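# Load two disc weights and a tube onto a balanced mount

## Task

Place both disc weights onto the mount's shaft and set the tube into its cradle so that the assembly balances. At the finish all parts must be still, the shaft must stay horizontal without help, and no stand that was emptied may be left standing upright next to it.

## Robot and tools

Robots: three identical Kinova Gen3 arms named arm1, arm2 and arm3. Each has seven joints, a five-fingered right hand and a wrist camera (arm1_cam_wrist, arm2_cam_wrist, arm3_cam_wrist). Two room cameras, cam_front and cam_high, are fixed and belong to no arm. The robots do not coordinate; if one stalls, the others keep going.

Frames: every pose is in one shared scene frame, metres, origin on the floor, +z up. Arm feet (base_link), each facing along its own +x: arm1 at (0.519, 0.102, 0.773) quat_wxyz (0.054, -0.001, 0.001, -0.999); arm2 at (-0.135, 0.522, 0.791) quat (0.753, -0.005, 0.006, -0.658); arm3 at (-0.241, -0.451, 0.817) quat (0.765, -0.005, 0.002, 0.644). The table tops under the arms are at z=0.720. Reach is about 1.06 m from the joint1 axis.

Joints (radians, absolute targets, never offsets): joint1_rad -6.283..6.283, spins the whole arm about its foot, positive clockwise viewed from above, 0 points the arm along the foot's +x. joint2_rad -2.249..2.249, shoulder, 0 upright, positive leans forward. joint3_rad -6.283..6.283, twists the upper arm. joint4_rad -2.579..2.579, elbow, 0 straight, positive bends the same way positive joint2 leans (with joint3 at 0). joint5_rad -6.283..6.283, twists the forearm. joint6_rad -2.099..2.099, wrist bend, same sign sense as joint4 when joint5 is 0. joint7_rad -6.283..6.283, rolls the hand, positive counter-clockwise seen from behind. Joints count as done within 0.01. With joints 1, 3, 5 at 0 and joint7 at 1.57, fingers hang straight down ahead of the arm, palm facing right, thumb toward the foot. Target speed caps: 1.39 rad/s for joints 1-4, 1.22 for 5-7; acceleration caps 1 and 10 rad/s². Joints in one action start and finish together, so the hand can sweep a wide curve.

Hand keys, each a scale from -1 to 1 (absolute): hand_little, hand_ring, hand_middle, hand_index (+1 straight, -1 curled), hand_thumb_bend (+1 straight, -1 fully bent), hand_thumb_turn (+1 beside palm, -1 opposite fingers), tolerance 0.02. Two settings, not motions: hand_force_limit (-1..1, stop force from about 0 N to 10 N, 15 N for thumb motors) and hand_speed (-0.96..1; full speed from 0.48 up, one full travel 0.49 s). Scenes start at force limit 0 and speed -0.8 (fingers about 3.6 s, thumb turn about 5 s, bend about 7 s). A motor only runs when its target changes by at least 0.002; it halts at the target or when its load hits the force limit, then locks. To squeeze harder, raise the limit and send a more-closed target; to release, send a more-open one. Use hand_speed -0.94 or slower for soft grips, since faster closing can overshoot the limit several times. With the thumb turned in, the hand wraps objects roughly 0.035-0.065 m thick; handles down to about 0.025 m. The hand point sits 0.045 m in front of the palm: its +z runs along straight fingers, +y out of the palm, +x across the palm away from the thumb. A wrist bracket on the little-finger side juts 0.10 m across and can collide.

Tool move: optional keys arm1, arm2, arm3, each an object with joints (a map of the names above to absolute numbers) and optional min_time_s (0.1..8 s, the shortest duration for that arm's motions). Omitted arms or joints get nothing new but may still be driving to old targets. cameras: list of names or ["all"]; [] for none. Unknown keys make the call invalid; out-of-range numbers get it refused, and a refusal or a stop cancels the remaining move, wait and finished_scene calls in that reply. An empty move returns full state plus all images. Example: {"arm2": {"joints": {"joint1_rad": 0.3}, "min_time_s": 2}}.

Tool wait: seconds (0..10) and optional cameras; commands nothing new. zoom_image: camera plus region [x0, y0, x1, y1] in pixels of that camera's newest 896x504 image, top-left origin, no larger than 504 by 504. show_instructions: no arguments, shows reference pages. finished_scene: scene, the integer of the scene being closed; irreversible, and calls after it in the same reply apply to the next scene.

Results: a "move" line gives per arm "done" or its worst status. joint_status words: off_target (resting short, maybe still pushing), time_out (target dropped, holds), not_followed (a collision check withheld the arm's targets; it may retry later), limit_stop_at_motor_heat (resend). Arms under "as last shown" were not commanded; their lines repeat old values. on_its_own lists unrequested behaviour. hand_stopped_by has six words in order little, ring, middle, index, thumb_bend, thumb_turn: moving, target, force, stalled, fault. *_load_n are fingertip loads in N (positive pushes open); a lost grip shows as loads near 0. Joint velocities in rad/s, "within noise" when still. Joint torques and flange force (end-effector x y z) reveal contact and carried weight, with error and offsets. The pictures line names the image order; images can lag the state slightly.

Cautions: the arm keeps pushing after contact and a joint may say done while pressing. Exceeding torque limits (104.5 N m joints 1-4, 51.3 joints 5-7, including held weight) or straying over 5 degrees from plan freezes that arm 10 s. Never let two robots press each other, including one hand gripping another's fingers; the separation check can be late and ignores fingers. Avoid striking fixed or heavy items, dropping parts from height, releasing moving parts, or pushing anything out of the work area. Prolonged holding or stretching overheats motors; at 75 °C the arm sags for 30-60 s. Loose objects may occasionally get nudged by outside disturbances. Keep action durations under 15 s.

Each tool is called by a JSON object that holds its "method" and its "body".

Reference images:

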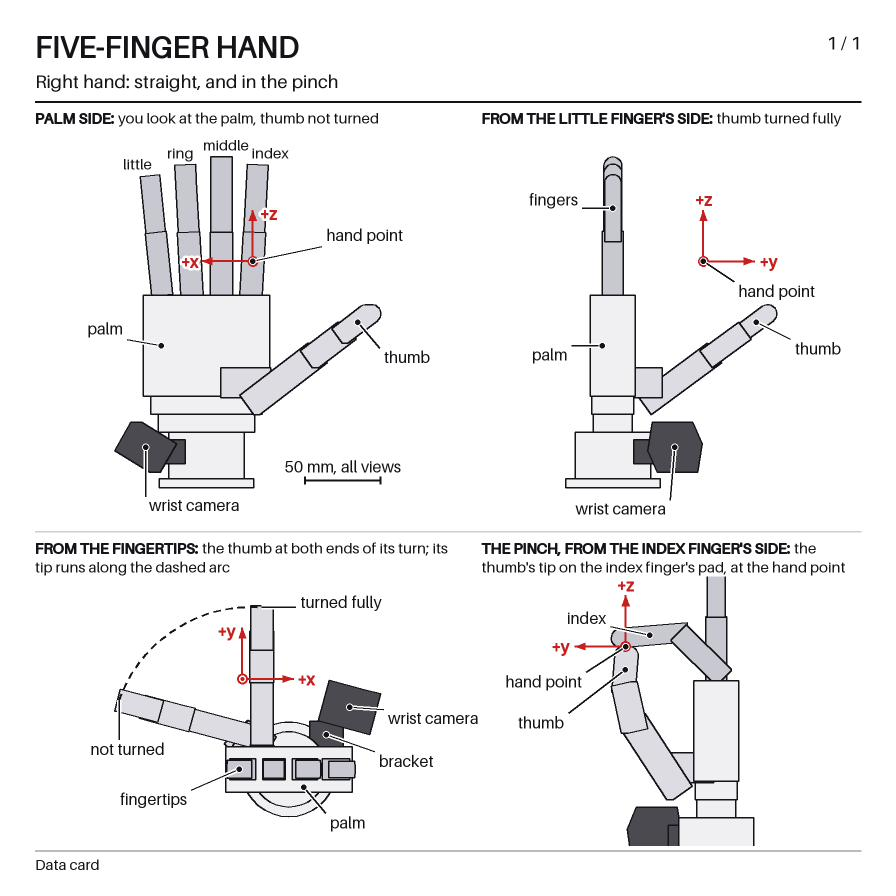

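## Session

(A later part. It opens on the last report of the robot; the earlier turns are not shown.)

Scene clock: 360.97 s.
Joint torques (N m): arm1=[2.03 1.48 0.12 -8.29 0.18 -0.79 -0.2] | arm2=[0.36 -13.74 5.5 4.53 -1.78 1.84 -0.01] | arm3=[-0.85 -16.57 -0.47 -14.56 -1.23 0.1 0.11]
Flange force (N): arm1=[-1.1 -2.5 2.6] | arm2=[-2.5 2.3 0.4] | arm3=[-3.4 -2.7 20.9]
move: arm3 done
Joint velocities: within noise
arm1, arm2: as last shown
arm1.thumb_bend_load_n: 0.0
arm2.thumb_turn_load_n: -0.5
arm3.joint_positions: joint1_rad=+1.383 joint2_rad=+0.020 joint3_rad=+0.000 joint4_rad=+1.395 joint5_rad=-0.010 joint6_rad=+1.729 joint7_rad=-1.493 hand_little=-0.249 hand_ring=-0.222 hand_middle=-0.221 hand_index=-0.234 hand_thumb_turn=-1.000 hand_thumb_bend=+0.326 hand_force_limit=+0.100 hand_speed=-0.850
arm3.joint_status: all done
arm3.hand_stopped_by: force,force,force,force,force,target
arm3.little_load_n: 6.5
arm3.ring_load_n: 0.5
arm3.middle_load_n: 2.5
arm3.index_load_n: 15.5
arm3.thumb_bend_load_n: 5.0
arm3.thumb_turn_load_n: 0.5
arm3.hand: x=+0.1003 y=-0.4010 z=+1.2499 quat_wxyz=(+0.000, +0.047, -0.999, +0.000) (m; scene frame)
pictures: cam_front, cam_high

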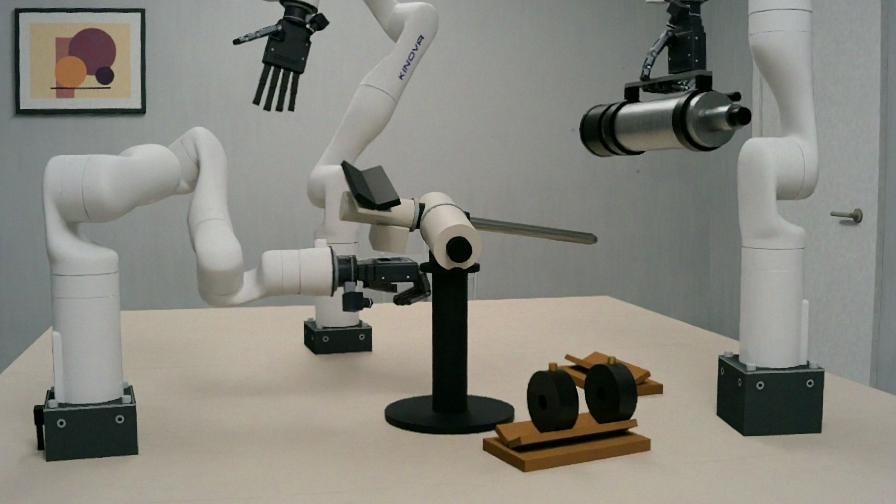

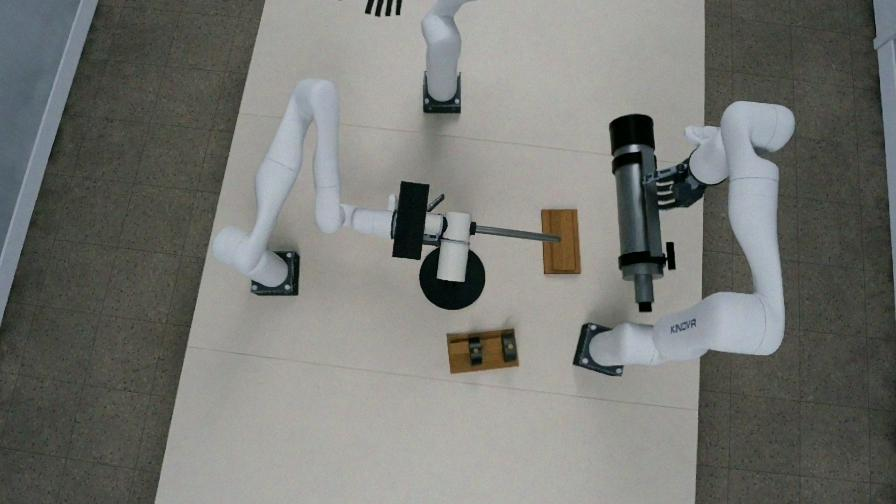

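{"method": "move", "body": {"arm3": {"joints": {"joint1_rad": 0.0655, "joint2_rad": 0.5574, "joint3_rad": 0, "joint4_rad": 0.7358, "joint5_rad": 0.2712, "joint6_rad": 1.7647, "joint7_rad": -2.8424}, "min_time_s": 7}, "cameras": ["cam_front", "cam_high", "arm3_cam_wrist"]}}

{"method": "zoom_image", "body": {"camera": "cam_front", "region": [280, 80, 520, 300]}}

{"method": "zoom_image", "body": {"camera": "cam_high", "region": [340, 110, 500, 320]}}

Scene clock: 375.20 s.
Joint torques (N m): arm1=[1.96 1.48 0.17 -8.24 0.16 -0.79 -0.2] | arm2=[0.29 -13.72 5.54 4.47 -1.78 1.84 -0.06] | arm3=[-0.38 -32.96 1.8 -16.03 3.34 -1.71 -0.39]
Flange force (N): arm1=[-1.1 -2.3 2.4] | arm2=[-2.5 2.1 0.4] | arm3=[2.5 5.5 20.2]
move: arm3 done
Joint velocities: within noise
arm1, arm2: as last shown
arm3.joint_positions: joint1_rad=+0.065 joint2_rad=+0.557 joint3_rad=+0.000 joint4_rad=+0.736 joint5_rad=+0.271 joint6_rad=+1.765 joint7_rad=-2.842 hand_little=-0.250 hand_ring=-0.222 hand_middle=-0.222 hand_index=-0.234 hand_thumb_turn=-1.000 hand_thumb_bend=+0.326 hand_force_limit=+0.100 hand_speed=-0.850
arm3.joint_status: all done
arm3.hand_stopped_by: force,force,force,force,force,target
arm3.little_load_n: 1.0
arm3.ring_load_n: 0.0
arm3.middle_load_n: 2.0
arm3.index_load_n: 19.5
arm3.thumb_bend_load_n: 4.0
arm3.thumb_turn_load_n: 0.0
arm3.hand: x=+0.0225 y=+0.1203 z=+1.2393 quat_wxyz=(-0.140, -0.001, -0.990, +0.000) (m; scene frame)
pictures: arm3_cam_wrist, cam_front, cam_high

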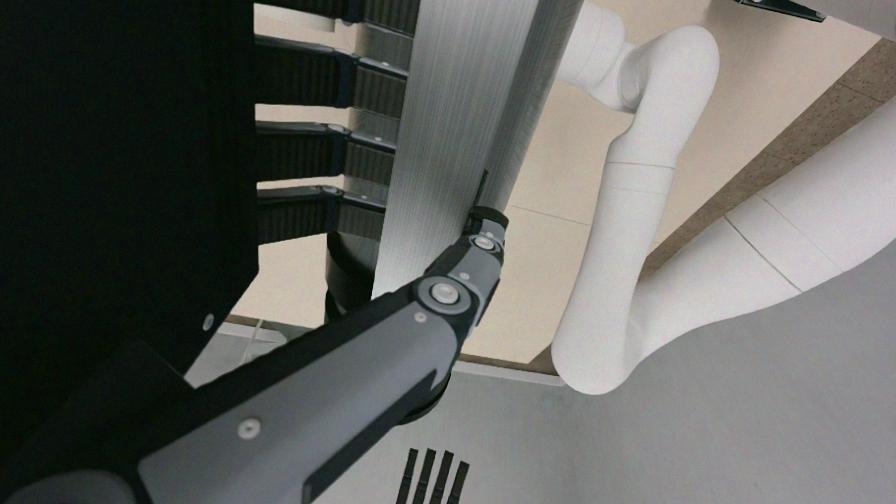

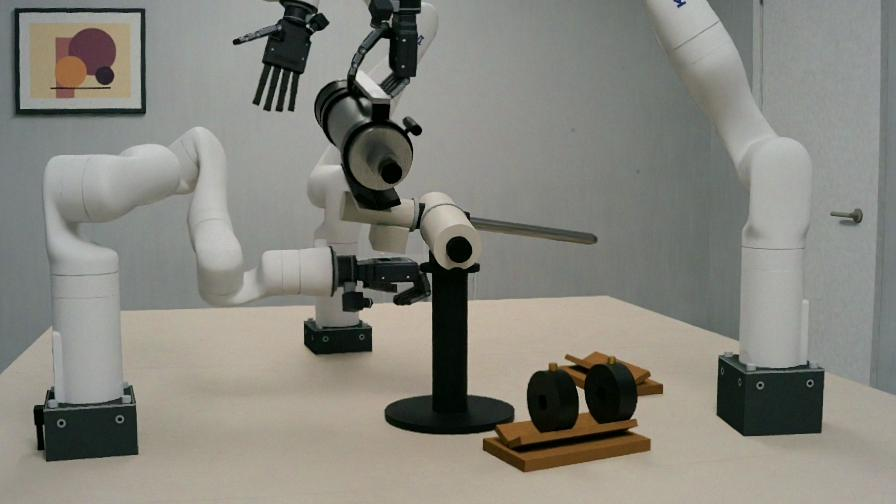

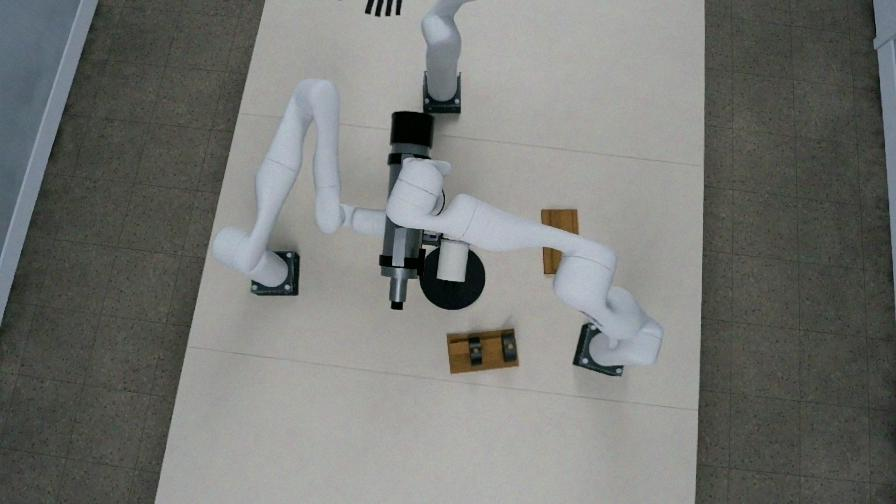

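Scaled by 2.100 from the camera's 896x504 image, which has a finer 1280x720 frame.

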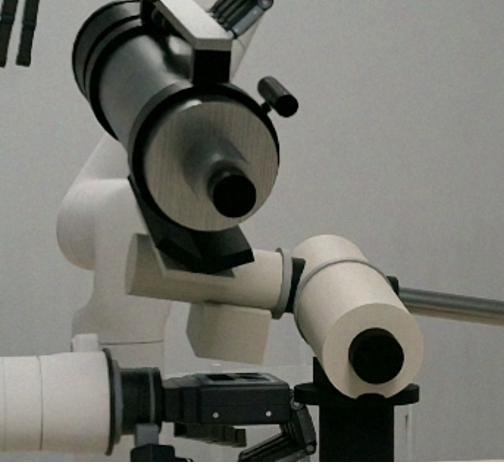

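Scaled by 2.400 from the camera's 896x504 image, which has a finer 1280x720 frame.

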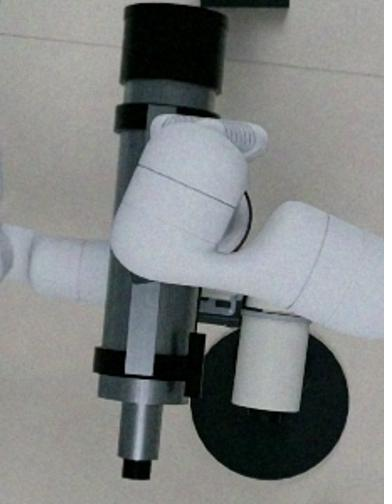

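{"method": "move", "body": {"arm3": {"joints": {"joint1_rad": 0.0625, "joint2_rad": 0.5359, "joint3_rad": 0, "joint4_rad": 0.8844, "joint5_rad": 0.2671, "joint6_rad": 1.6431, "joint7_rad": -2.8793}, "min_time_s": 2.5}, "cameras": ["cam_front"]}}

{"method": "zoom_image", "body": {"camera": "cam_front", "region": [280, 80, 520, 300]}}

Scene clock: 397.00 s.
Joint torques (N m): arm1=[1.97 1.52 0.12 -8.29 0.16 -0.79 -0.22] | arm2=[0.37 -13.72 5.47 4.56 -1.79 1.85 -0.05] | arm3=[-0.73 -31.36 1.29 -15.76 2.71 -1.67 -0.28]
Flange force (N): arm1=[-1.0 -2.5 2.6] | arm2=[-2.8 2.1 0.6] | arm3=[2.4 3.9 19.0]
move: arm3 done
Joint velocities: within noise
arm1.joint_positions: joint1_rad=+1.200 joint2_rad=-0.538 joint3_rad=-0.119 joint4_rad=+1.546 joint5_rad=+0.001 joint6_rad=+1.869 joint7_rad=-1.970 hand_little=+1.000 hand_ring=+1.000 hand_middle=+1.000 hand_index=+1.000 hand_thumb_turn=+1.000 hand_thumb_bend=+1.000 hand_force_limit=+0.000 hand_speed=-0.800
arm1.joint_status: not commanded
arm1.hand_stopped_by: target,target,target,target,target,target
arm1.little_load_n: 0.0
arm1.ring_load_n: 0.0
arm1.middle_load_n: 0.0
arm1.index_load_n: 0.0
arm1.thumb_bend_load_n: 0.0
arm1.thumb_turn_load_n: 0.0
arm1.hand: x=+0.3925 y=+0.2374 z=+1.2867 quat_wxyz=(+0.067, -0.764, +0.631, +0.117) (m; scene frame)
arm2: as last shown
arm3.joint_positions: joint1_rad=+0.062 joint2_rad=+0.536 joint3_rad=+0.000 joint4_rad=+0.884 joint5_rad=+0.267 joint6_rad=+1.643 joint7_rad=-2.879 hand_little=-0.250 hand_ring=-0.222 hand_middle=-0.222 hand_index=-0.234 hand_thumb_turn=-1.000 hand_thumb_bend=+0.325 hand_force_limit=+0.100 hand_speed=-0.850
arm3.joint_status: all done
arm3.hand_stopped_by: force,force,force,force,force,target
arm3.little_load_n: 2.0
arm3.ring_load_n: 0.0
arm3.middle_load_n: 1.0
arm3.index_load_n: 16.0
arm3.thumb_bend_load_n: 2.0
arm3.thumb_turn_load_n: -0.5
arm3.hand: x=+0.0213 y=+0.1211 z=+1.2050 quat_wxyz=(-0.140, -0.001, -0.990, +0.000) (m; scene frame)
pictures: cam_front

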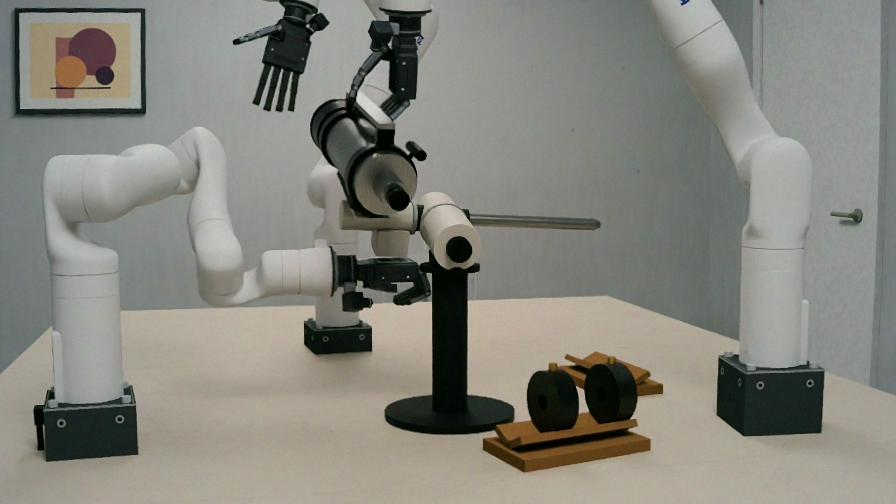

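Scaled by 2.100 from the camera's 896x504 image, which has a finer 1280x720 frame.

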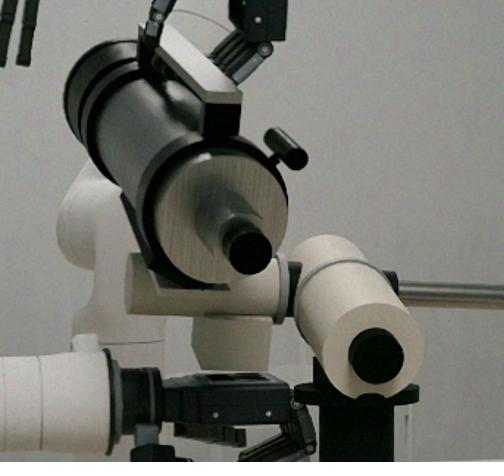

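{"method": "move", "body": {"arm3": {"joints": {"joint1_rad": 0.0624, "joint2_rad": 0.5305, "joint3_rad": 0, "joint4_rad": 0.9415, "joint5_rad": 0.2663, "joint6_rad": 1.5932, "joint7_rad": -2.893}, "min_time_s": 1.5}, "cameras": ["cam_front"]}}

{"method": "zoom_image", "body": {"camera": "cam_front", "region": [280, 80, 520, 300]}}

Scene clock: 403.83 s.
Joint torques (N m): arm1=[1.99 1.49 0.1 -8.25 0.16 -0.8 -0.2] | arm2=[0.34 -13.72 5.49 4.51 -1.7 1.85 0.02] | arm3=[-0.93 -29.91 1.05 -14.63 2.48 -1.29 -0.19]
Flange force (N): arm1=[-1.2 -2.5 2.4] | arm2=[-2.6 2.4 0.2] | arm3=[1.1 4.7 16.7]
move: arm3 done
Joint velocities: within noise
arm1, arm2: as last shown
arm1.thumb_bend_load_n: -0.5
arm2.middle_load_n: 0.5
arm3.joint_positions: joint1_rad=+0.062 joint2_rad=+0.530 joint3_rad=+0.000 joint4_rad=+0.941 joint5_rad=+0.266 joint6_rad=+1.593 joint7_rad=-2.893 hand_little=-0.250 hand_ring=-0.222 hand_middle=-0.222 hand_index=-0.234 hand_thumb_turn=-1.000 hand_thumb_bend=+0.325 hand_force_limit=+0.100 hand_speed=-0.850
arm3.joint_status: all done
arm3.hand_stopped_by: force,force,force,force,force,target
arm3.little_load_n: 0.0
arm3.ring_load_n: 0.0
arm3.middle_load_n: 0.0
arm3.index_load_n: 16.5
arm3.thumb_bend_load_n: 3.0
arm3.thumb_turn_load_n: 1.0
arm3.hand: x=+0.0213 y=+0.1210 z=+1.1900 quat_wxyz=(-0.140, -0.001, -0.990, +0.000) (m; scene frame)
pictures: cam_front

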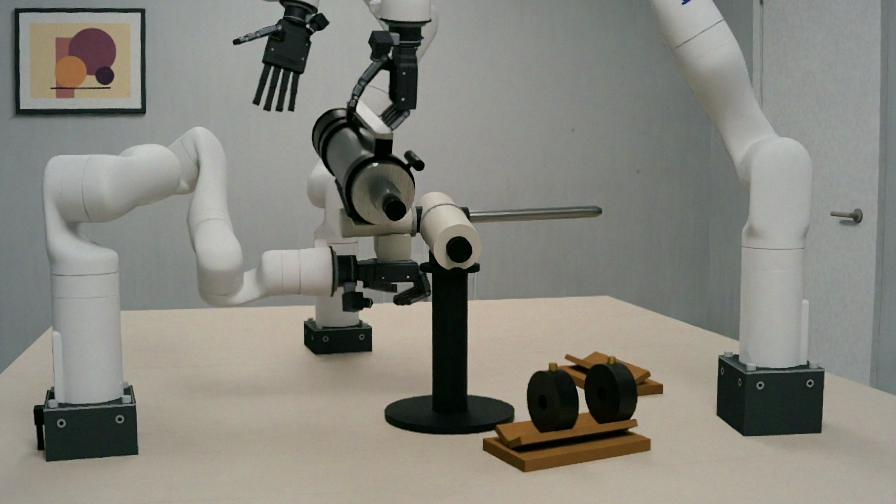

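Scaled by 2.100 from the camera's 896x504 image, which has a finer 1280x720 frame.

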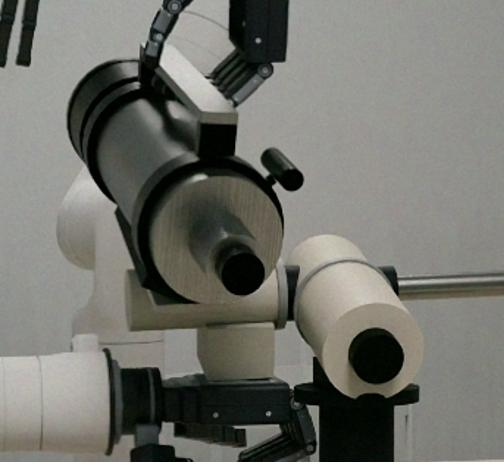

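{"method": "move", "body": {"arm3": {"joints": {"joint1_rad": 0.0624, "joint2_rad": 0.5291, "joint3_rad": 0, "joint4_rad": 0.9632, "joint5_rad": 0.2662, "joint6_rad": 1.5736, "joint7_rad": -2.8983}, "min_time_s": 1.2}, "cameras": ["cam_front", "cam_high"]}}

{"method": "zoom_image", "body": {"camera": "cam_front", "region": [280, 80, 520, 300]}}

{"method": "zoom_image", "body": {"camera": "cam_high", "region": [340, 110, 500, 320]}}

Scene clock: 415.27 s.
Joint torques (N m): arm1=[1.95 1.47 0.12 -8.26 0.17 -0.78 -0.23] | arm2=[0.43 -16.84 10.19 6.96 -4.68 3.62 0.16] | arm3=[-0.88 -23.62 0.43 -11.09 1.55 -0.89 -0.07]
Flange force (N): arm1=[-1.2 -2.5 2.5] | arm2=[-3.3 15.7 3.0] | arm3=[-0.9 3.2 7.0]
move: arm3 done
Joint velocities: within noise
arm1, arm2: as last shown
arm1.little_load_n: -0.5
arm2.middle_load_n: 0.0
arm2.index_load_n: 0.5
arm3.joint_positions: joint1_rad=+0.062 joint2_rad=+0.529 joint3_rad=+0.000 joint4_rad=+0.963 joint5_rad=+0.266 joint6_rad=+1.574 joint7_rad=-2.898 hand_little=-0.250 hand_ring=-0.222 hand_middle=-0.222 hand_index=-0.235 hand_thumb_turn=-1.000 hand_thumb_bend=+0.324 hand_force_limit=+0.100 hand_speed=-0.850
arm3.joint_status: all done
arm3.hand_stopped_by: force,force,force,force,force,target
arm3.little_load_n: 0.5
arm3.ring_load_n: 0.0
arm3.middle_load_n: 0.0
arm3.index_load_n: 6.5
arm3.thumb_bend_load_n: 0.5
arm3.thumb_turn_load_n: 0.0
arm3.hand: x=+0.0213 y=+0.1210 z=+1.1840 quat_wxyz=(-0.140, -0.001, -0.990, +0.000) (m; scene frame)
pictures: cam_front, cam_high

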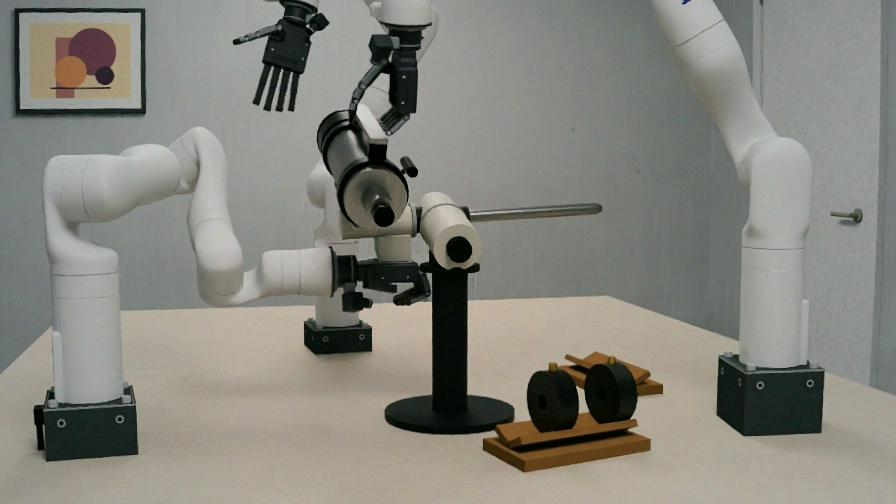

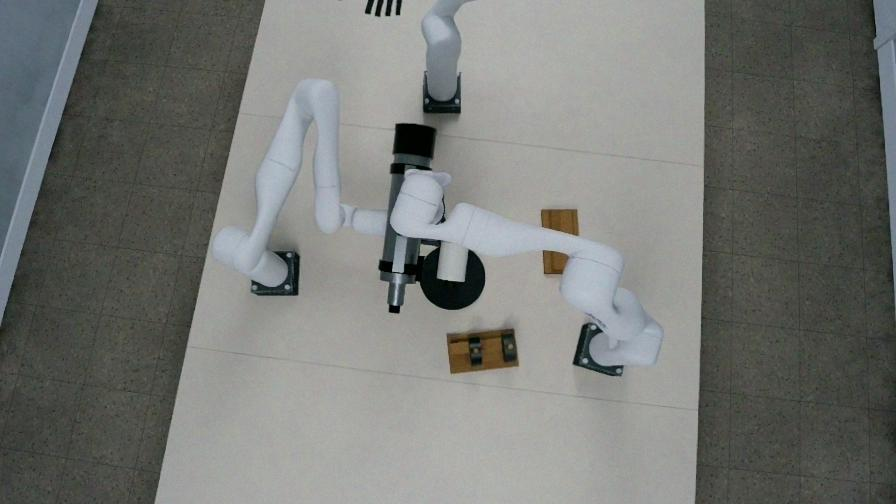

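Scaled by 2.100 from the camera's 896x504 image, which has a finer 1280x720 frame.

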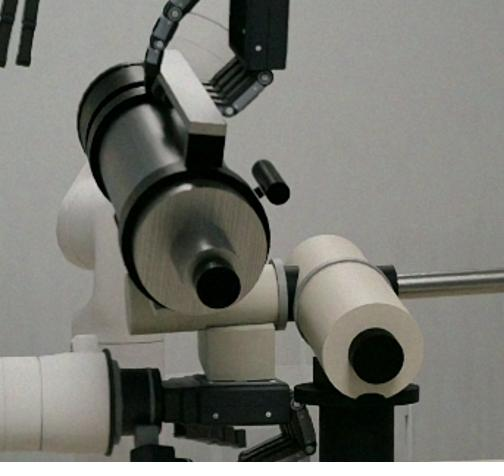

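Scaled by 2.400 from the camera's 896x504 image, which has a finer 1280x720 frame.

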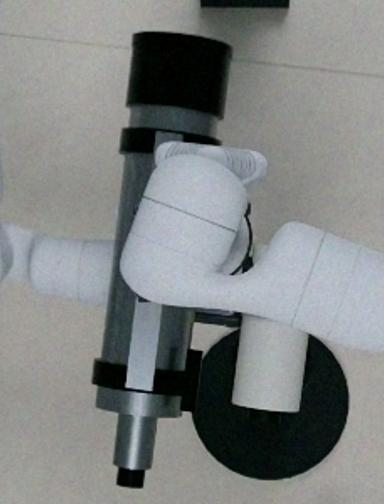

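{"method": "move", "body": {"arm3": {"joints": {"joint1_rad": 0.0624, "joint2_rad": 0.5283, "joint3_rad": 0, "joint4_rad": 0.9774, "joint5_rad": 0.2662, "joint6_rad": 1.5608, "joint7_rad": -2.9018}, "min_time_s": 1.2}, "cameras": ["cam_front"]}}

{"method": "zoom_image", "body": {"camera": "cam_front", "region": [300, 90, 640, 290]}}

Scene clock: 429.73 s.
Joint torques (N m): arm1=[1.98 1.5 0.15 -8.24 0.17 -0.79 -0.19] | arm2=[0.38 -17.87 11.69 7.93 -5.74 4.3 0.25] | arm3=[0.05 -18.07 0.76 -5.91 0.88 1.23 -0.03]
Flange force (N): arm1=[-1.1 -2.3 2.4] | arm2=[-3.7 20.1 4.8] | arm3=[-4.2 8.3 -2.7]
move: arm3 done
Joint velocities: within noise
arm1, arm2: as last shown
arm1.little_load_n: 0.0
arm1.thumb_bend_load_n: 0.0
arm3.joint_positions: joint1_rad=+0.062 joint2_rad=+0.528 joint3_rad=+0.000 joint4_rad=+0.977 joint5_rad=+0.266 joint6_rad=+1.561 joint7_rad=-2.902 hand_little=-0.250 hand_ring=-0.222 hand_middle=-0.222 hand_index=-0.236 hand_thumb_turn=-1.000 hand_thumb_bend=+0.325 hand_force_limit=+0.100 hand_speed=-0.850
arm3.joint_status: all done
arm3.hand_stopped_by: force,force,force,force,force,target
arm3.little_load_n: 0.0
arm3.ring_load_n: -0.5
arm3.middle_load_n: 0.0
arm3.index_load_n: 0.0
arm3.thumb_bend_load_n: 4.0
arm3.thumb_turn_load_n: 1.0
arm3.hand: x=+0.0213 y=+0.1210 z=+1.1799 quat_wxyz=(-0.140, -0.001, -0.990, +0.000) (m; scene frame)
pictures: cam_front

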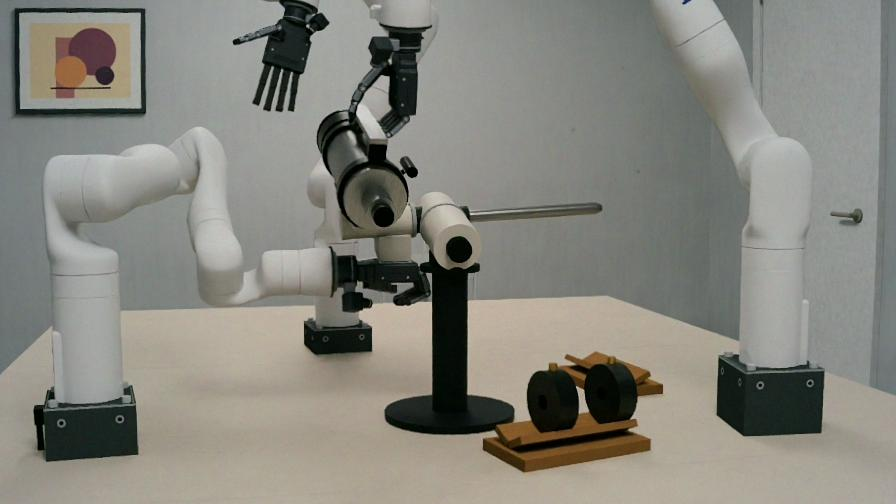

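Scaled by 1.482 from the camera's 896x504 image, which has a finer 1280x720 frame.

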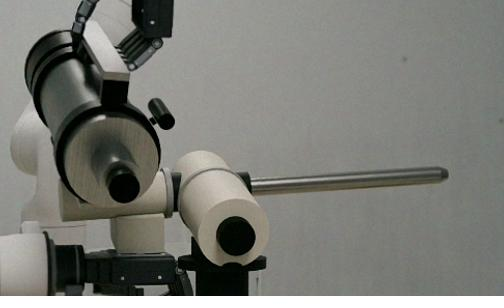

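{"method": "move", "body": {"arm3": {"joints": {"hand_little": -0.1, "hand_ring": -0.1, "hand_middle": -0.1, "hand_index": -0.1, "hand_thumb_bend": 1.0, "hand_speed": -0.6}}, "cameras": ["arm3_cam_wrist", "cam_front"]}}

{"method": "zoom_image", "body": {"camera": "cam_front", "region": [300, 90, 640, 290]}}

Scene clock: 453.93 s.
Joint torques (N m): arm1=[1.99 1.51 0.09 -8.26 0.17 -0.8 -0.21] | arm2=[0.4 -18.54 12.93 8.29 -6.36 4.68 0.28] | arm3=[-0.89 -19.4 0.1 -7.92 0.82 -0.05 0.03]
Flange force (N): arm1=[-1.1 -2.6 2.5] | arm2=[-3.7 23.2 4.5] | arm3=[-3.5 4.7 0.0]
move: arm3 done
Joint velocities: within noise
arm1: as last shown
arm2.joint_positions: joint1_rad=-1.150 joint2_rad=+1.478 joint3_rad=+0.623 joint4_rad=+2.477 joint5_rad=+2.261 joint6_rad=+1.433 joint7_rad=-4.112 hand_little=-1.000 hand_ring=-1.000 hand_middle=-1.000 hand_index=-1.000 hand_thumb_turn=+1.000 hand_thumb_bend=+1.000 hand_force_limit=+0.000 hand_speed=+0.000
arm2.joint_status: not commanded
arm2.hand_stopped_by: target,target,target,target,target,target
arm2.little_load_n: 0.0
arm2.ring_load_n: 0.0
arm2.middle_load_n: 0.0
arm2.index_load_n: 0.0
arm2.thumb_bend_load_n: 0.0
arm2.thumb_turn_load_n: 0.0
arm2.hand: x=+0.0380 y=+0.0174 z=+0.8798 quat_wxyz=(+0.000, -0.001, -0.707, +0.707) (m; scene frame)
arm3.joint_positions: joint1_rad=+0.062 joint2_rad=+0.528 joint3_rad=+0.000 joint4_rad=+0.977 joint5_rad=+0.266 joint6_rad=+1.561 joint7_rad=-2.902 hand_little=-0.100 hand_ring=-0.100 hand_middle=-0.100 hand_index=-0.100 hand_thumb_turn=-1.000 hand_thumb_bend=+1.000 hand_force_limit=+0.100 hand_speed=-0.600
arm3.joint_status: all done
arm3.hand_stopped_by: target,target,target,target,target,target
arm3.little_load_n: 0.0
arm3.ring_load_n: 0.5
arm3.middle_load_n: -0.5
arm3.index_load_n: 0.0
arm3.thumb_bend_load_n: 0.0
arm3.thumb_turn_load_n: 0.0
arm3.hand: x=+0.0213 y=+0.1210 z=+1.1799 quat_wxyz=(-0.140, -0.001, -0.990, +0.000) (m; scene frame)
pictures: arm3_cam_wrist, cam_front

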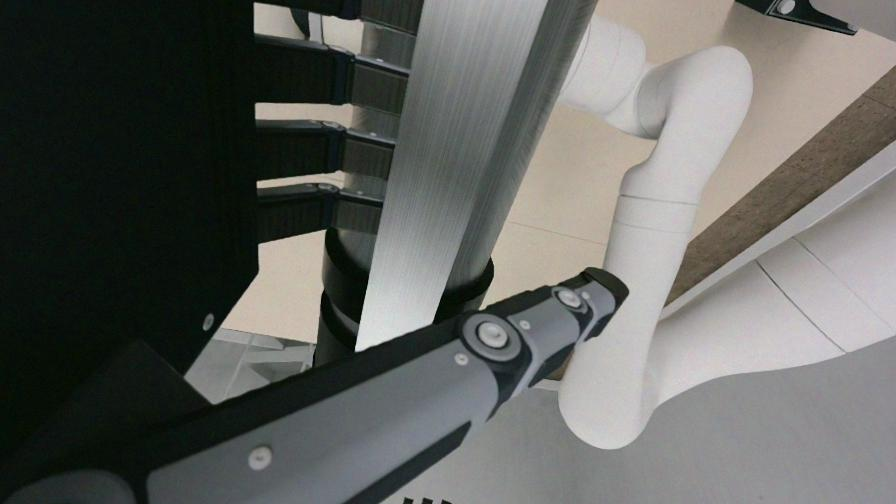

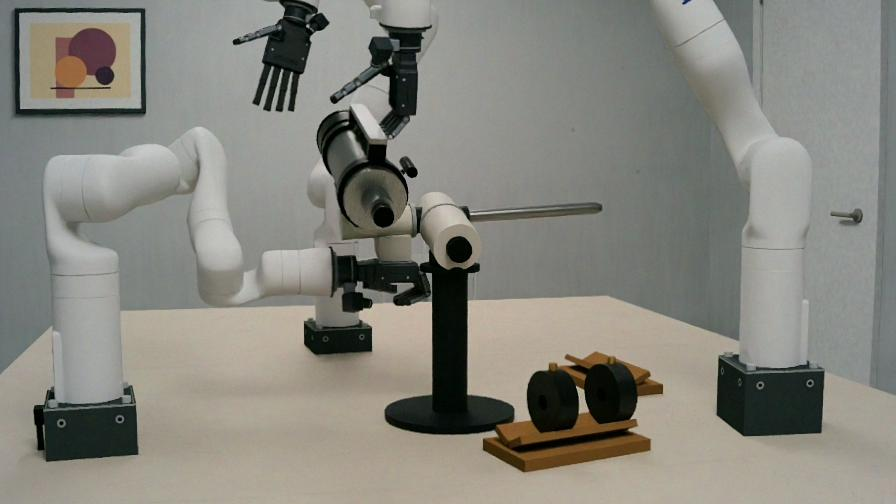

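Scaled by 1.482 from the camera's 896x504 image, which has a finer 1280x720 frame.

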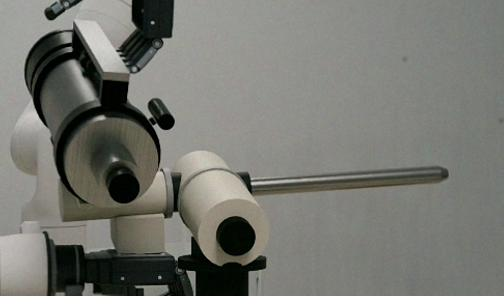

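{"method": "move", "body": {"arm3": {"joints": {"joint1_rad": 0.084, "joint2_rad": 0.4117, "joint3_rad": 0, "joint4_rad": 1.1657, "joint5_rad": 0.2656, "joint6_rad": 1.486, "joint7_rad": -2.9}, "min_time_s": 1.5}, "cameras": ["arm3_cam_wrist", "cam_front"]}}

Scene clock: 462.17 s.
Joint torques (N m): arm1=[1.99 1.5 0.12 -8.31 0.16 -0.78 -0.22] | arm2=[0.41 -18.66 12.87 8.34 -6.36 4.69 0.32] | arm3=[-0.89 -17.51 -0.07 -8.01 0.82 -0.02 0.05]
Flange force (N): arm1=[-1.1 -2.5 2.7] | arm2=[-3.4 23.5 4.5] | arm3=[-3.3 3.9 0.6]
move: arm3 done
Joint velocities: within noise
arm1, arm2: as last shown
arm1.middle_load_n: -0.5
arm3.joint_positions: joint1_rad=+0.084 joint2_rad=+0.412 joint3_rad=+0.000 joint4_rad=+1.166 joint5_rad=+0.266 joint6_rad=+1.486 joint7_rad=-2.900 hand_little=-0.100 hand_ring=-0.100 hand_middle=-0.100 hand_index=-0.100 hand_thumb_turn=-1.000 hand_thumb_bend=+1.000 hand_force_limit=+0.100 hand_speed=-0.600
arm3.joint_status: all done
arm3.hand_stopped_by: target,target,target,target,target,target
arm3.little_load_n: 0.0
arm3.ring_load_n: 0.0
arm3.middle_load_n: 0.0
arm3.index_load_n: 0.0
arm3.thumb_bend_load_n: 0.0
arm3.thumb_turn_load_n: 0.0
arm3.hand: x=+0.0213 y=+0.0760 z=+1.1800 quat_wxyz=(-0.140, -0.001, -0.990, +0.000) (m; scene frame)
pictures: arm3_cam_wrist, cam_front

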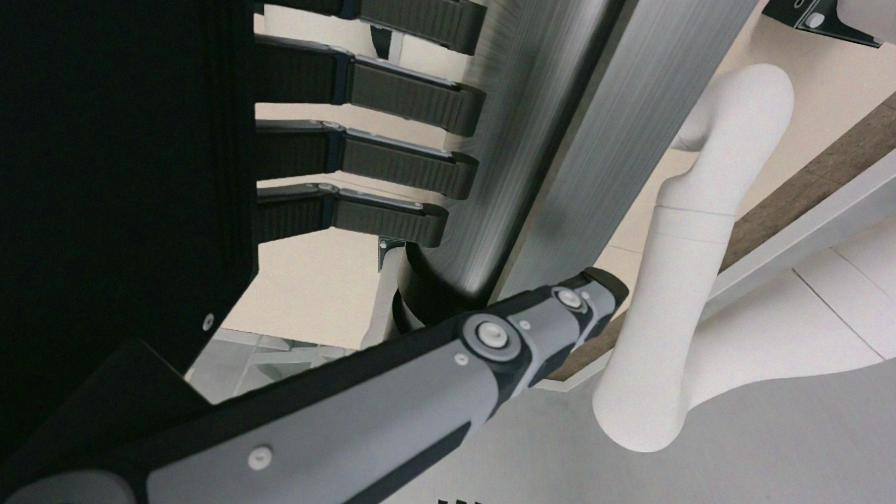

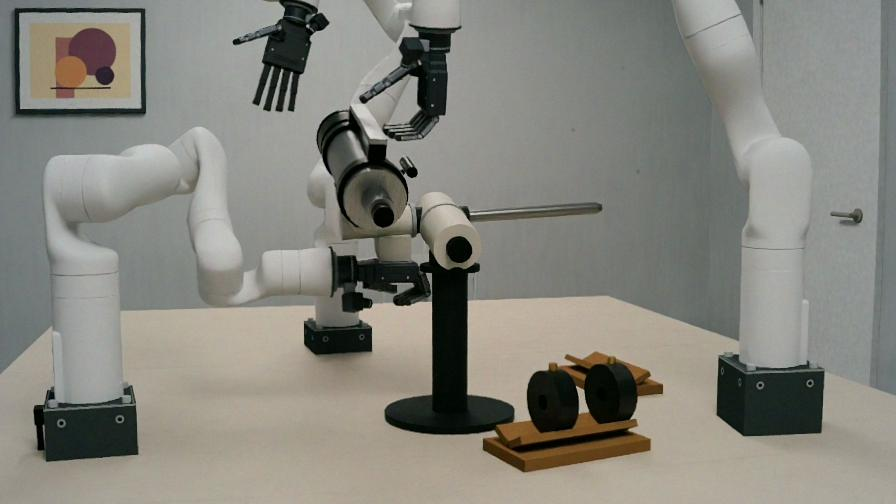

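{"method": "move", "body": {"arm3": {"joints": {"joint1_rad": 0.094, "joint2_rad": 0.4327, "joint3_rad": 0, "joint4_rad": 0.7418, "joint5_rad": 0.2764, "joint6_rad": 1.8718, "joint7_rad": -2.7826}, "min_time_s": 2}}}

{"method": "move", "body": {"arm3": {"joints": {"joint1_rad": 0.094, "joint2_rad": 0.1, "joint3_rad": 0, "joint4_rad": 1.2, "joint5_rad": 0.276, "joint6_rad": 1.75, "joint7_rad": -2.78, "hand_little": 1, "hand_ring": 1, "hand_middle": 1, "hand_index": 1, "hand_speed": 0.0}, "min_time_s": 1.5}, "arm1": {"joints": {"joint1_rad": 0.137, "joint2_rad": -0.487, "joint3_rad": -0.176, "joint4_rad": 1.465, "joint5_rad": -0.096, "joint6_rad": 1.877, "joint7_rad": -2.254}, "min_time_s": 3}}}

{"method": "move", "body": {"arm3": {"joints": {"joint1_rad": -0.7809, "joint2_rad": 0.0771, "joint3_rad": 0, "joint4_rad": 2.284, "joint5_rad": 0.4059, "joint6_rad": 0.9458, "joint7_rad": -2.2216}, "min_time_s": 3}}}

{"method": "move", "body": {"arm3": {"joints": {"joint1_rad": -0.6493, "joint2_rad": 0.336, "joint3_rad": 0, "joint4_rad": 2.4536, "joint5_rad": 0.7016, "joint6_rad": 0.5421, "joint7_rad": -2.4626}, "min_time_s": 1.5}, "cameras": ["cam_front", "cam_high", "arm3_cam_wrist", "arm1_cam_wrist"]}}

{"method": "zoom_image", "body": {"camera": "arm3_cam_wrist", "region": [370, 60, 570, 240]}}

Scene clock: 536.80 s.
Joint torques (N m): arm1=[1.96 1.5 0.1 -8.27 0.15 -0.81 -0.21] | arm2=[0.43 -18.53 12.87 8.28 -6.34 4.64 0.33] | arm3=[-0.82 -17.31 -0.01 -7.35 0.67 -0.06 0.05]
Flange force (N): arm1=[-1.1 -2.5 2.4] | arm2=[-3.5 23.1 4.4] | arm3=[-4.6 5.4 -1.9]
move: arm3 done
Joint velocities: within noise
arm1, arm2: as last shown
arm1.middle_load_n: 0.0
arm1.index_load_n: -0.5
arm2.thumb_turn_load_n: -0.5
arm3.joint_positions: joint1_rad=+0.094 joint2_rad=+0.433 joint3_rad=+0.000 joint4_rad=+0.742 joint5_rad=+0.276 joint6_rad=+1.872 joint7_rad=-2.783 hand_little=-0.100 hand_ring=-0.100 hand_middle=-0.100 hand_index=-0.100 hand_thumb_turn=-1.000 hand_thumb_bend=+1.000 hand_force_limit=+0.100 hand_speed=-0.600
arm3.joint_status: all done
arm3.hand_stopped_by: target,target,target,target,target,target
arm3.little_load_n: 0.0
arm3.ring_load_n: 0.0
arm3.middle_load_n: 0.0
arm3.index_load_n: 0.0
arm3.thumb_bend_load_n: 0.0
arm3.thumb_turn_load_n: 0.0
arm3.hand: x=+0.0211 y=+0.0600 z=+1.2999 quat_wxyz=(-0.139, -0.001, -0.990, +0.000) (m; scene frame)
pictures: none

Scene clock: 540.13 s.
Joint torques (N m): arm1=[1.97 0.81 0.45 -8.19 0.04 -0.81 -0.21] | arm2=[0.41 -18.55 12.94 8.32 -6.35 4.67 0.33] | arm3=[-0.9 -11.32 -0.35 -7.69 0.73 -0.05 0.09]
Flange force (N): arm1=[-1.4 -2.3 2.5] | arm2=[-3.5 23.3 4.4] | arm3=[-3.8 2.9 -0.4]
move: arm1 done; arm3 done
Joint velocities: within noise
arm1.joint_positions: joint1_rad=+0.137 joint2_rad=-0.487 joint3_rad=-0.176 joint4_rad=+1.465 joint5_rad=-0.096 joint6_rad=+1.877 joint7_rad=-2.254 hand_little=+1.000 hand_ring=+1.000 hand_middle=+1.000 hand_index=+1.000 hand_thumb_turn=+1.000 hand_thumb_bend=+1.000 hand_force_limit=+0.000 hand_speed=-0.800
arm1.joint_status: all done
arm1.hand_stopped_by: target,target,target,target,target,target
arm1.little_load_n: 0.0
arm1.ring_load_n: 0.0
arm1.middle_load_n: 0.0
arm1.index_load_n: 0.0
arm1.thumb_bend_load_n: 0.0
arm1.thumb_turn_load_n: 0.0
arm1.hand: x=+0.3172 y=+0.0205 z=+1.3113 quat_wxyz=(-0.057, -0.959, +0.246, +0.128) (m; scene frame)
arm2: as last shown
arm2.thumb_turn_load_n: 0.0
arm3.joint_positions: joint1_rad=+0.094 joint2_rad=+0.100 joint3_rad=+0.000 joint4_rad=+1.200 joint5_rad=+0.276 joint6_rad=+1.750 joint7_rad=-2.780 hand_little=+1.000 hand_ring=+1.000 hand_middle=+1.000 hand_index=+1.000 hand_thumb_turn=-1.000 hand_thumb_bend=+1.000 hand_force_limit=+0.100 hand_speed=+0.000
arm3.joint_status: all done
arm3.hand_stopped_by: target,target,target,target,target,target
arm3.little_load_n: 0.0
arm3.ring_load_n: 0.0
arm3.middle_load_n: 0.0
arm3.index_load_n: 0.0
arm3.thumb_bend_load_n: 0.0
arm3.thumb_turn_load_n: 0.0
arm3.hand: x=-0.0106 y=-0.0567 z=+1.3006 quat_wxyz=(-0.143, +0.017, -0.990, +0.003) (m; scene frame)
pictures: none

Scene clock: 543.47 s.
Joint torques (N m): arm1=[1.96 0.85 0.47 -8.23 0.02 -0.83 -0.2] | arm2=[0.46 -18.56 12.86 8.34 -6.34 4.67 0.3] | arm3=[-1.01 -8.18 -0.47 -4.91 0.61 0.66 0.02]
Flange force (N): arm1=[-1.3 -2.4 2.6] | arm2=[-3.8 23.3 4.5] | arm3=[-4.7 -1.0 2.9]
move: arm3 done
Joint velocities: within noise
arm1, arm2: as last shown
arm1.middle_load_n: 0.5
arm2.ring_load_n: 0.5
arm2.index_load_n: 0.5
arm2.thumb_turn_load_n: -0.5
arm3.joint_positions: joint1_rad=-0.781 joint2_rad=+0.077 joint3_rad=+0.000 joint4_rad=+2.284 joint5_rad=+0.406 joint6_rad=+0.946 joint7_rad=-2.222 hand_little=+1.000 hand_ring=+1.000 hand_middle=+1.000 hand_index=+1.000 hand_thumb_turn=-1.000 hand_thumb_bend=+1.000 hand_force_limit=+0.100 hand_speed=+0.000
arm3.joint_status: all done
arm3.hand_stopped_by: target,target,target,target,target,target
arm3.little_load_n: 0.0
arm3.ring_load_n: 0.0
arm3.middle_load_n: 0.0
arm3.index_load_n: 0.0
arm3.thumb_bend_load_n: 0.0
arm3.thumb_turn_load_n: 0.0
arm3.hand: x=-0.3225 y=-0.1820 z=+0.9717 quat_wxyz=(-0.136, +0.771, -0.613, +0.108) (m; scene frame)
pictures: none

Scene clock: 545.30 s.
Joint torques (N m): arm1=[1.93 0.82 0.44 -8.19 0.04 -0.82 -0.21] | arm2=[0.43 -18.55 12.92 8.31 -6.35 4.7 0.3] | arm3=[-0.93 -10.19 -0.14 -1.98 0.36 0.81 0.04]
Flange force (N): arm1=[-1.4 -2.4 2.5] | arm2=[-3.8 23.3 4.4] | arm3=[-3.9 -1.4 4.4]
move: arm3 done
Joint velocities: within noise
arm1, arm2: as last shown
arm1.middle_load_n: 0.0
arm2.ring_load_n: 0.0
arm2.index_load_n: 0.0
arm3.joint_positions: joint1_rad=-0.649 joint2_rad=+0.336 joint3_rad=+0.000 joint4_rad=+2.454 joint5_rad=+0.702 joint6_rad=+0.542 joint7_rad=-2.463 hand_little=+1.000 hand_ring=+1.000 hand_middle=+1.000 hand_index=+1.000 hand_thumb_turn=-1.000 hand_thumb_bend=+1.000 hand_force_limit=+0.100 hand_speed=+0.000
arm3.joint_status: all done
arm3.hand_stopped_by: target,target,target,target,target,target
arm3.little_load_n: 0.0
arm3.ring_load_n: -0.5
arm3.middle_load_n: 0.0
arm3.index_load_n: 0.0
arm3.thumb_bend_load_n: 0.0
arm3.thumb_turn_load_n: 0.0
arm3.hand: x=-0.2890 y=-0.1741 z=+0.8778 quat_wxyz=(-0.136, +0.771, -0.613, +0.108) (m; scene frame)
pictures: arm1_cam_wrist, arm3_cam_wrist, cam_front, cam_high

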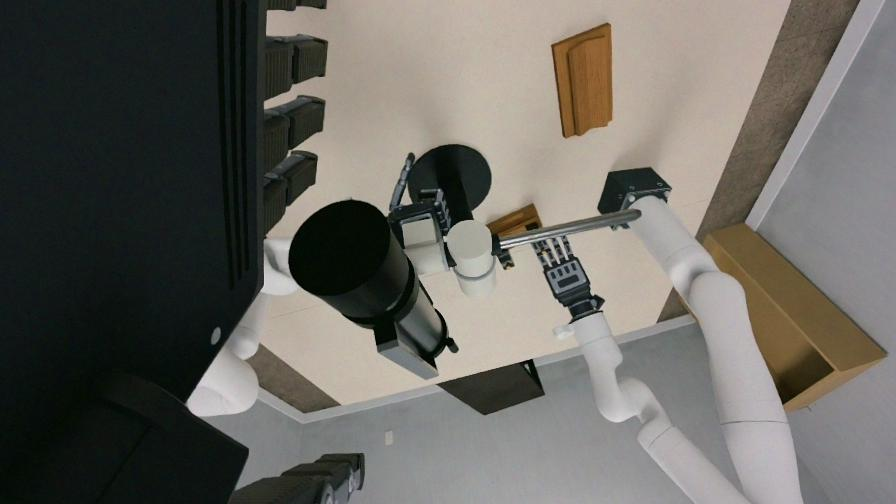

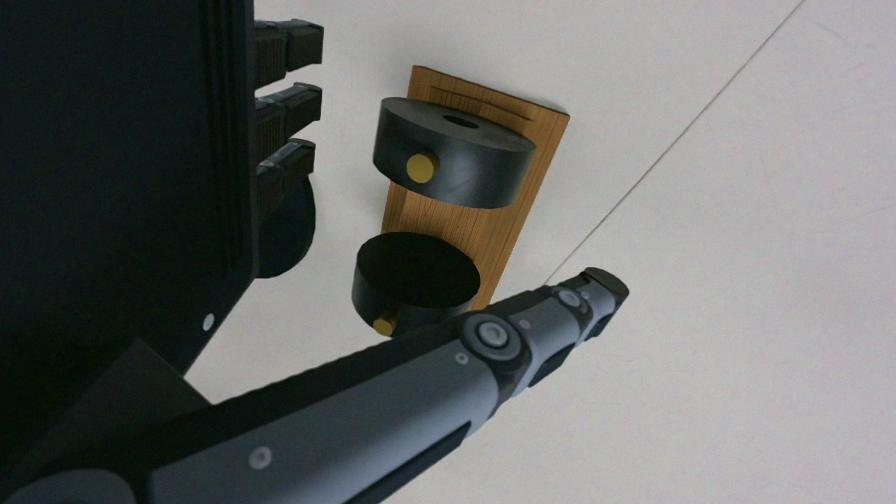

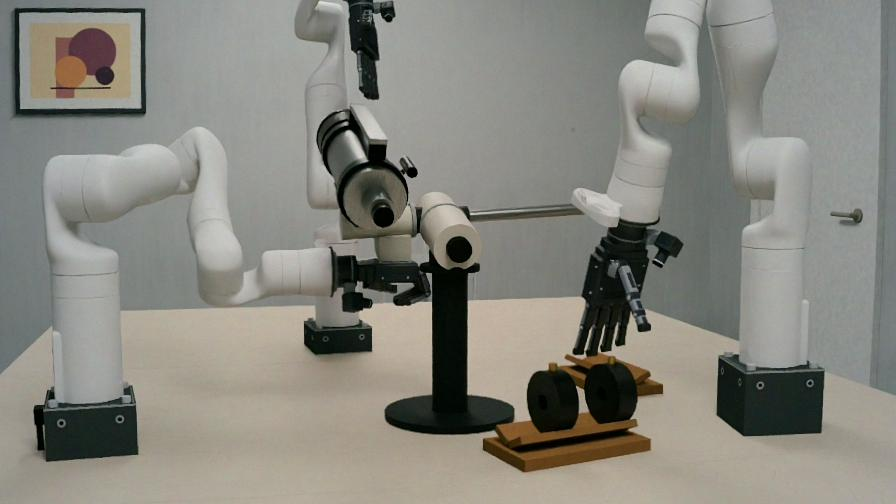

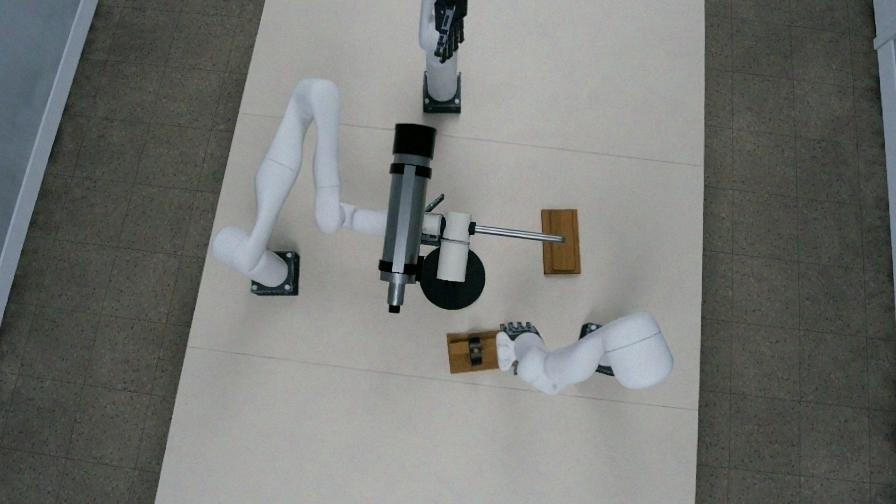

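Scaled by 2.520 from the camera's 896x504 image, which has a finer 1280x720 frame.

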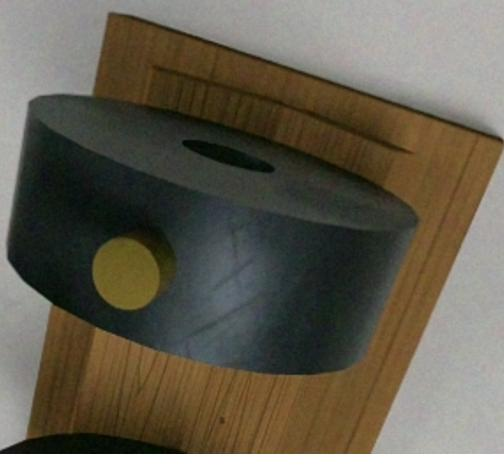

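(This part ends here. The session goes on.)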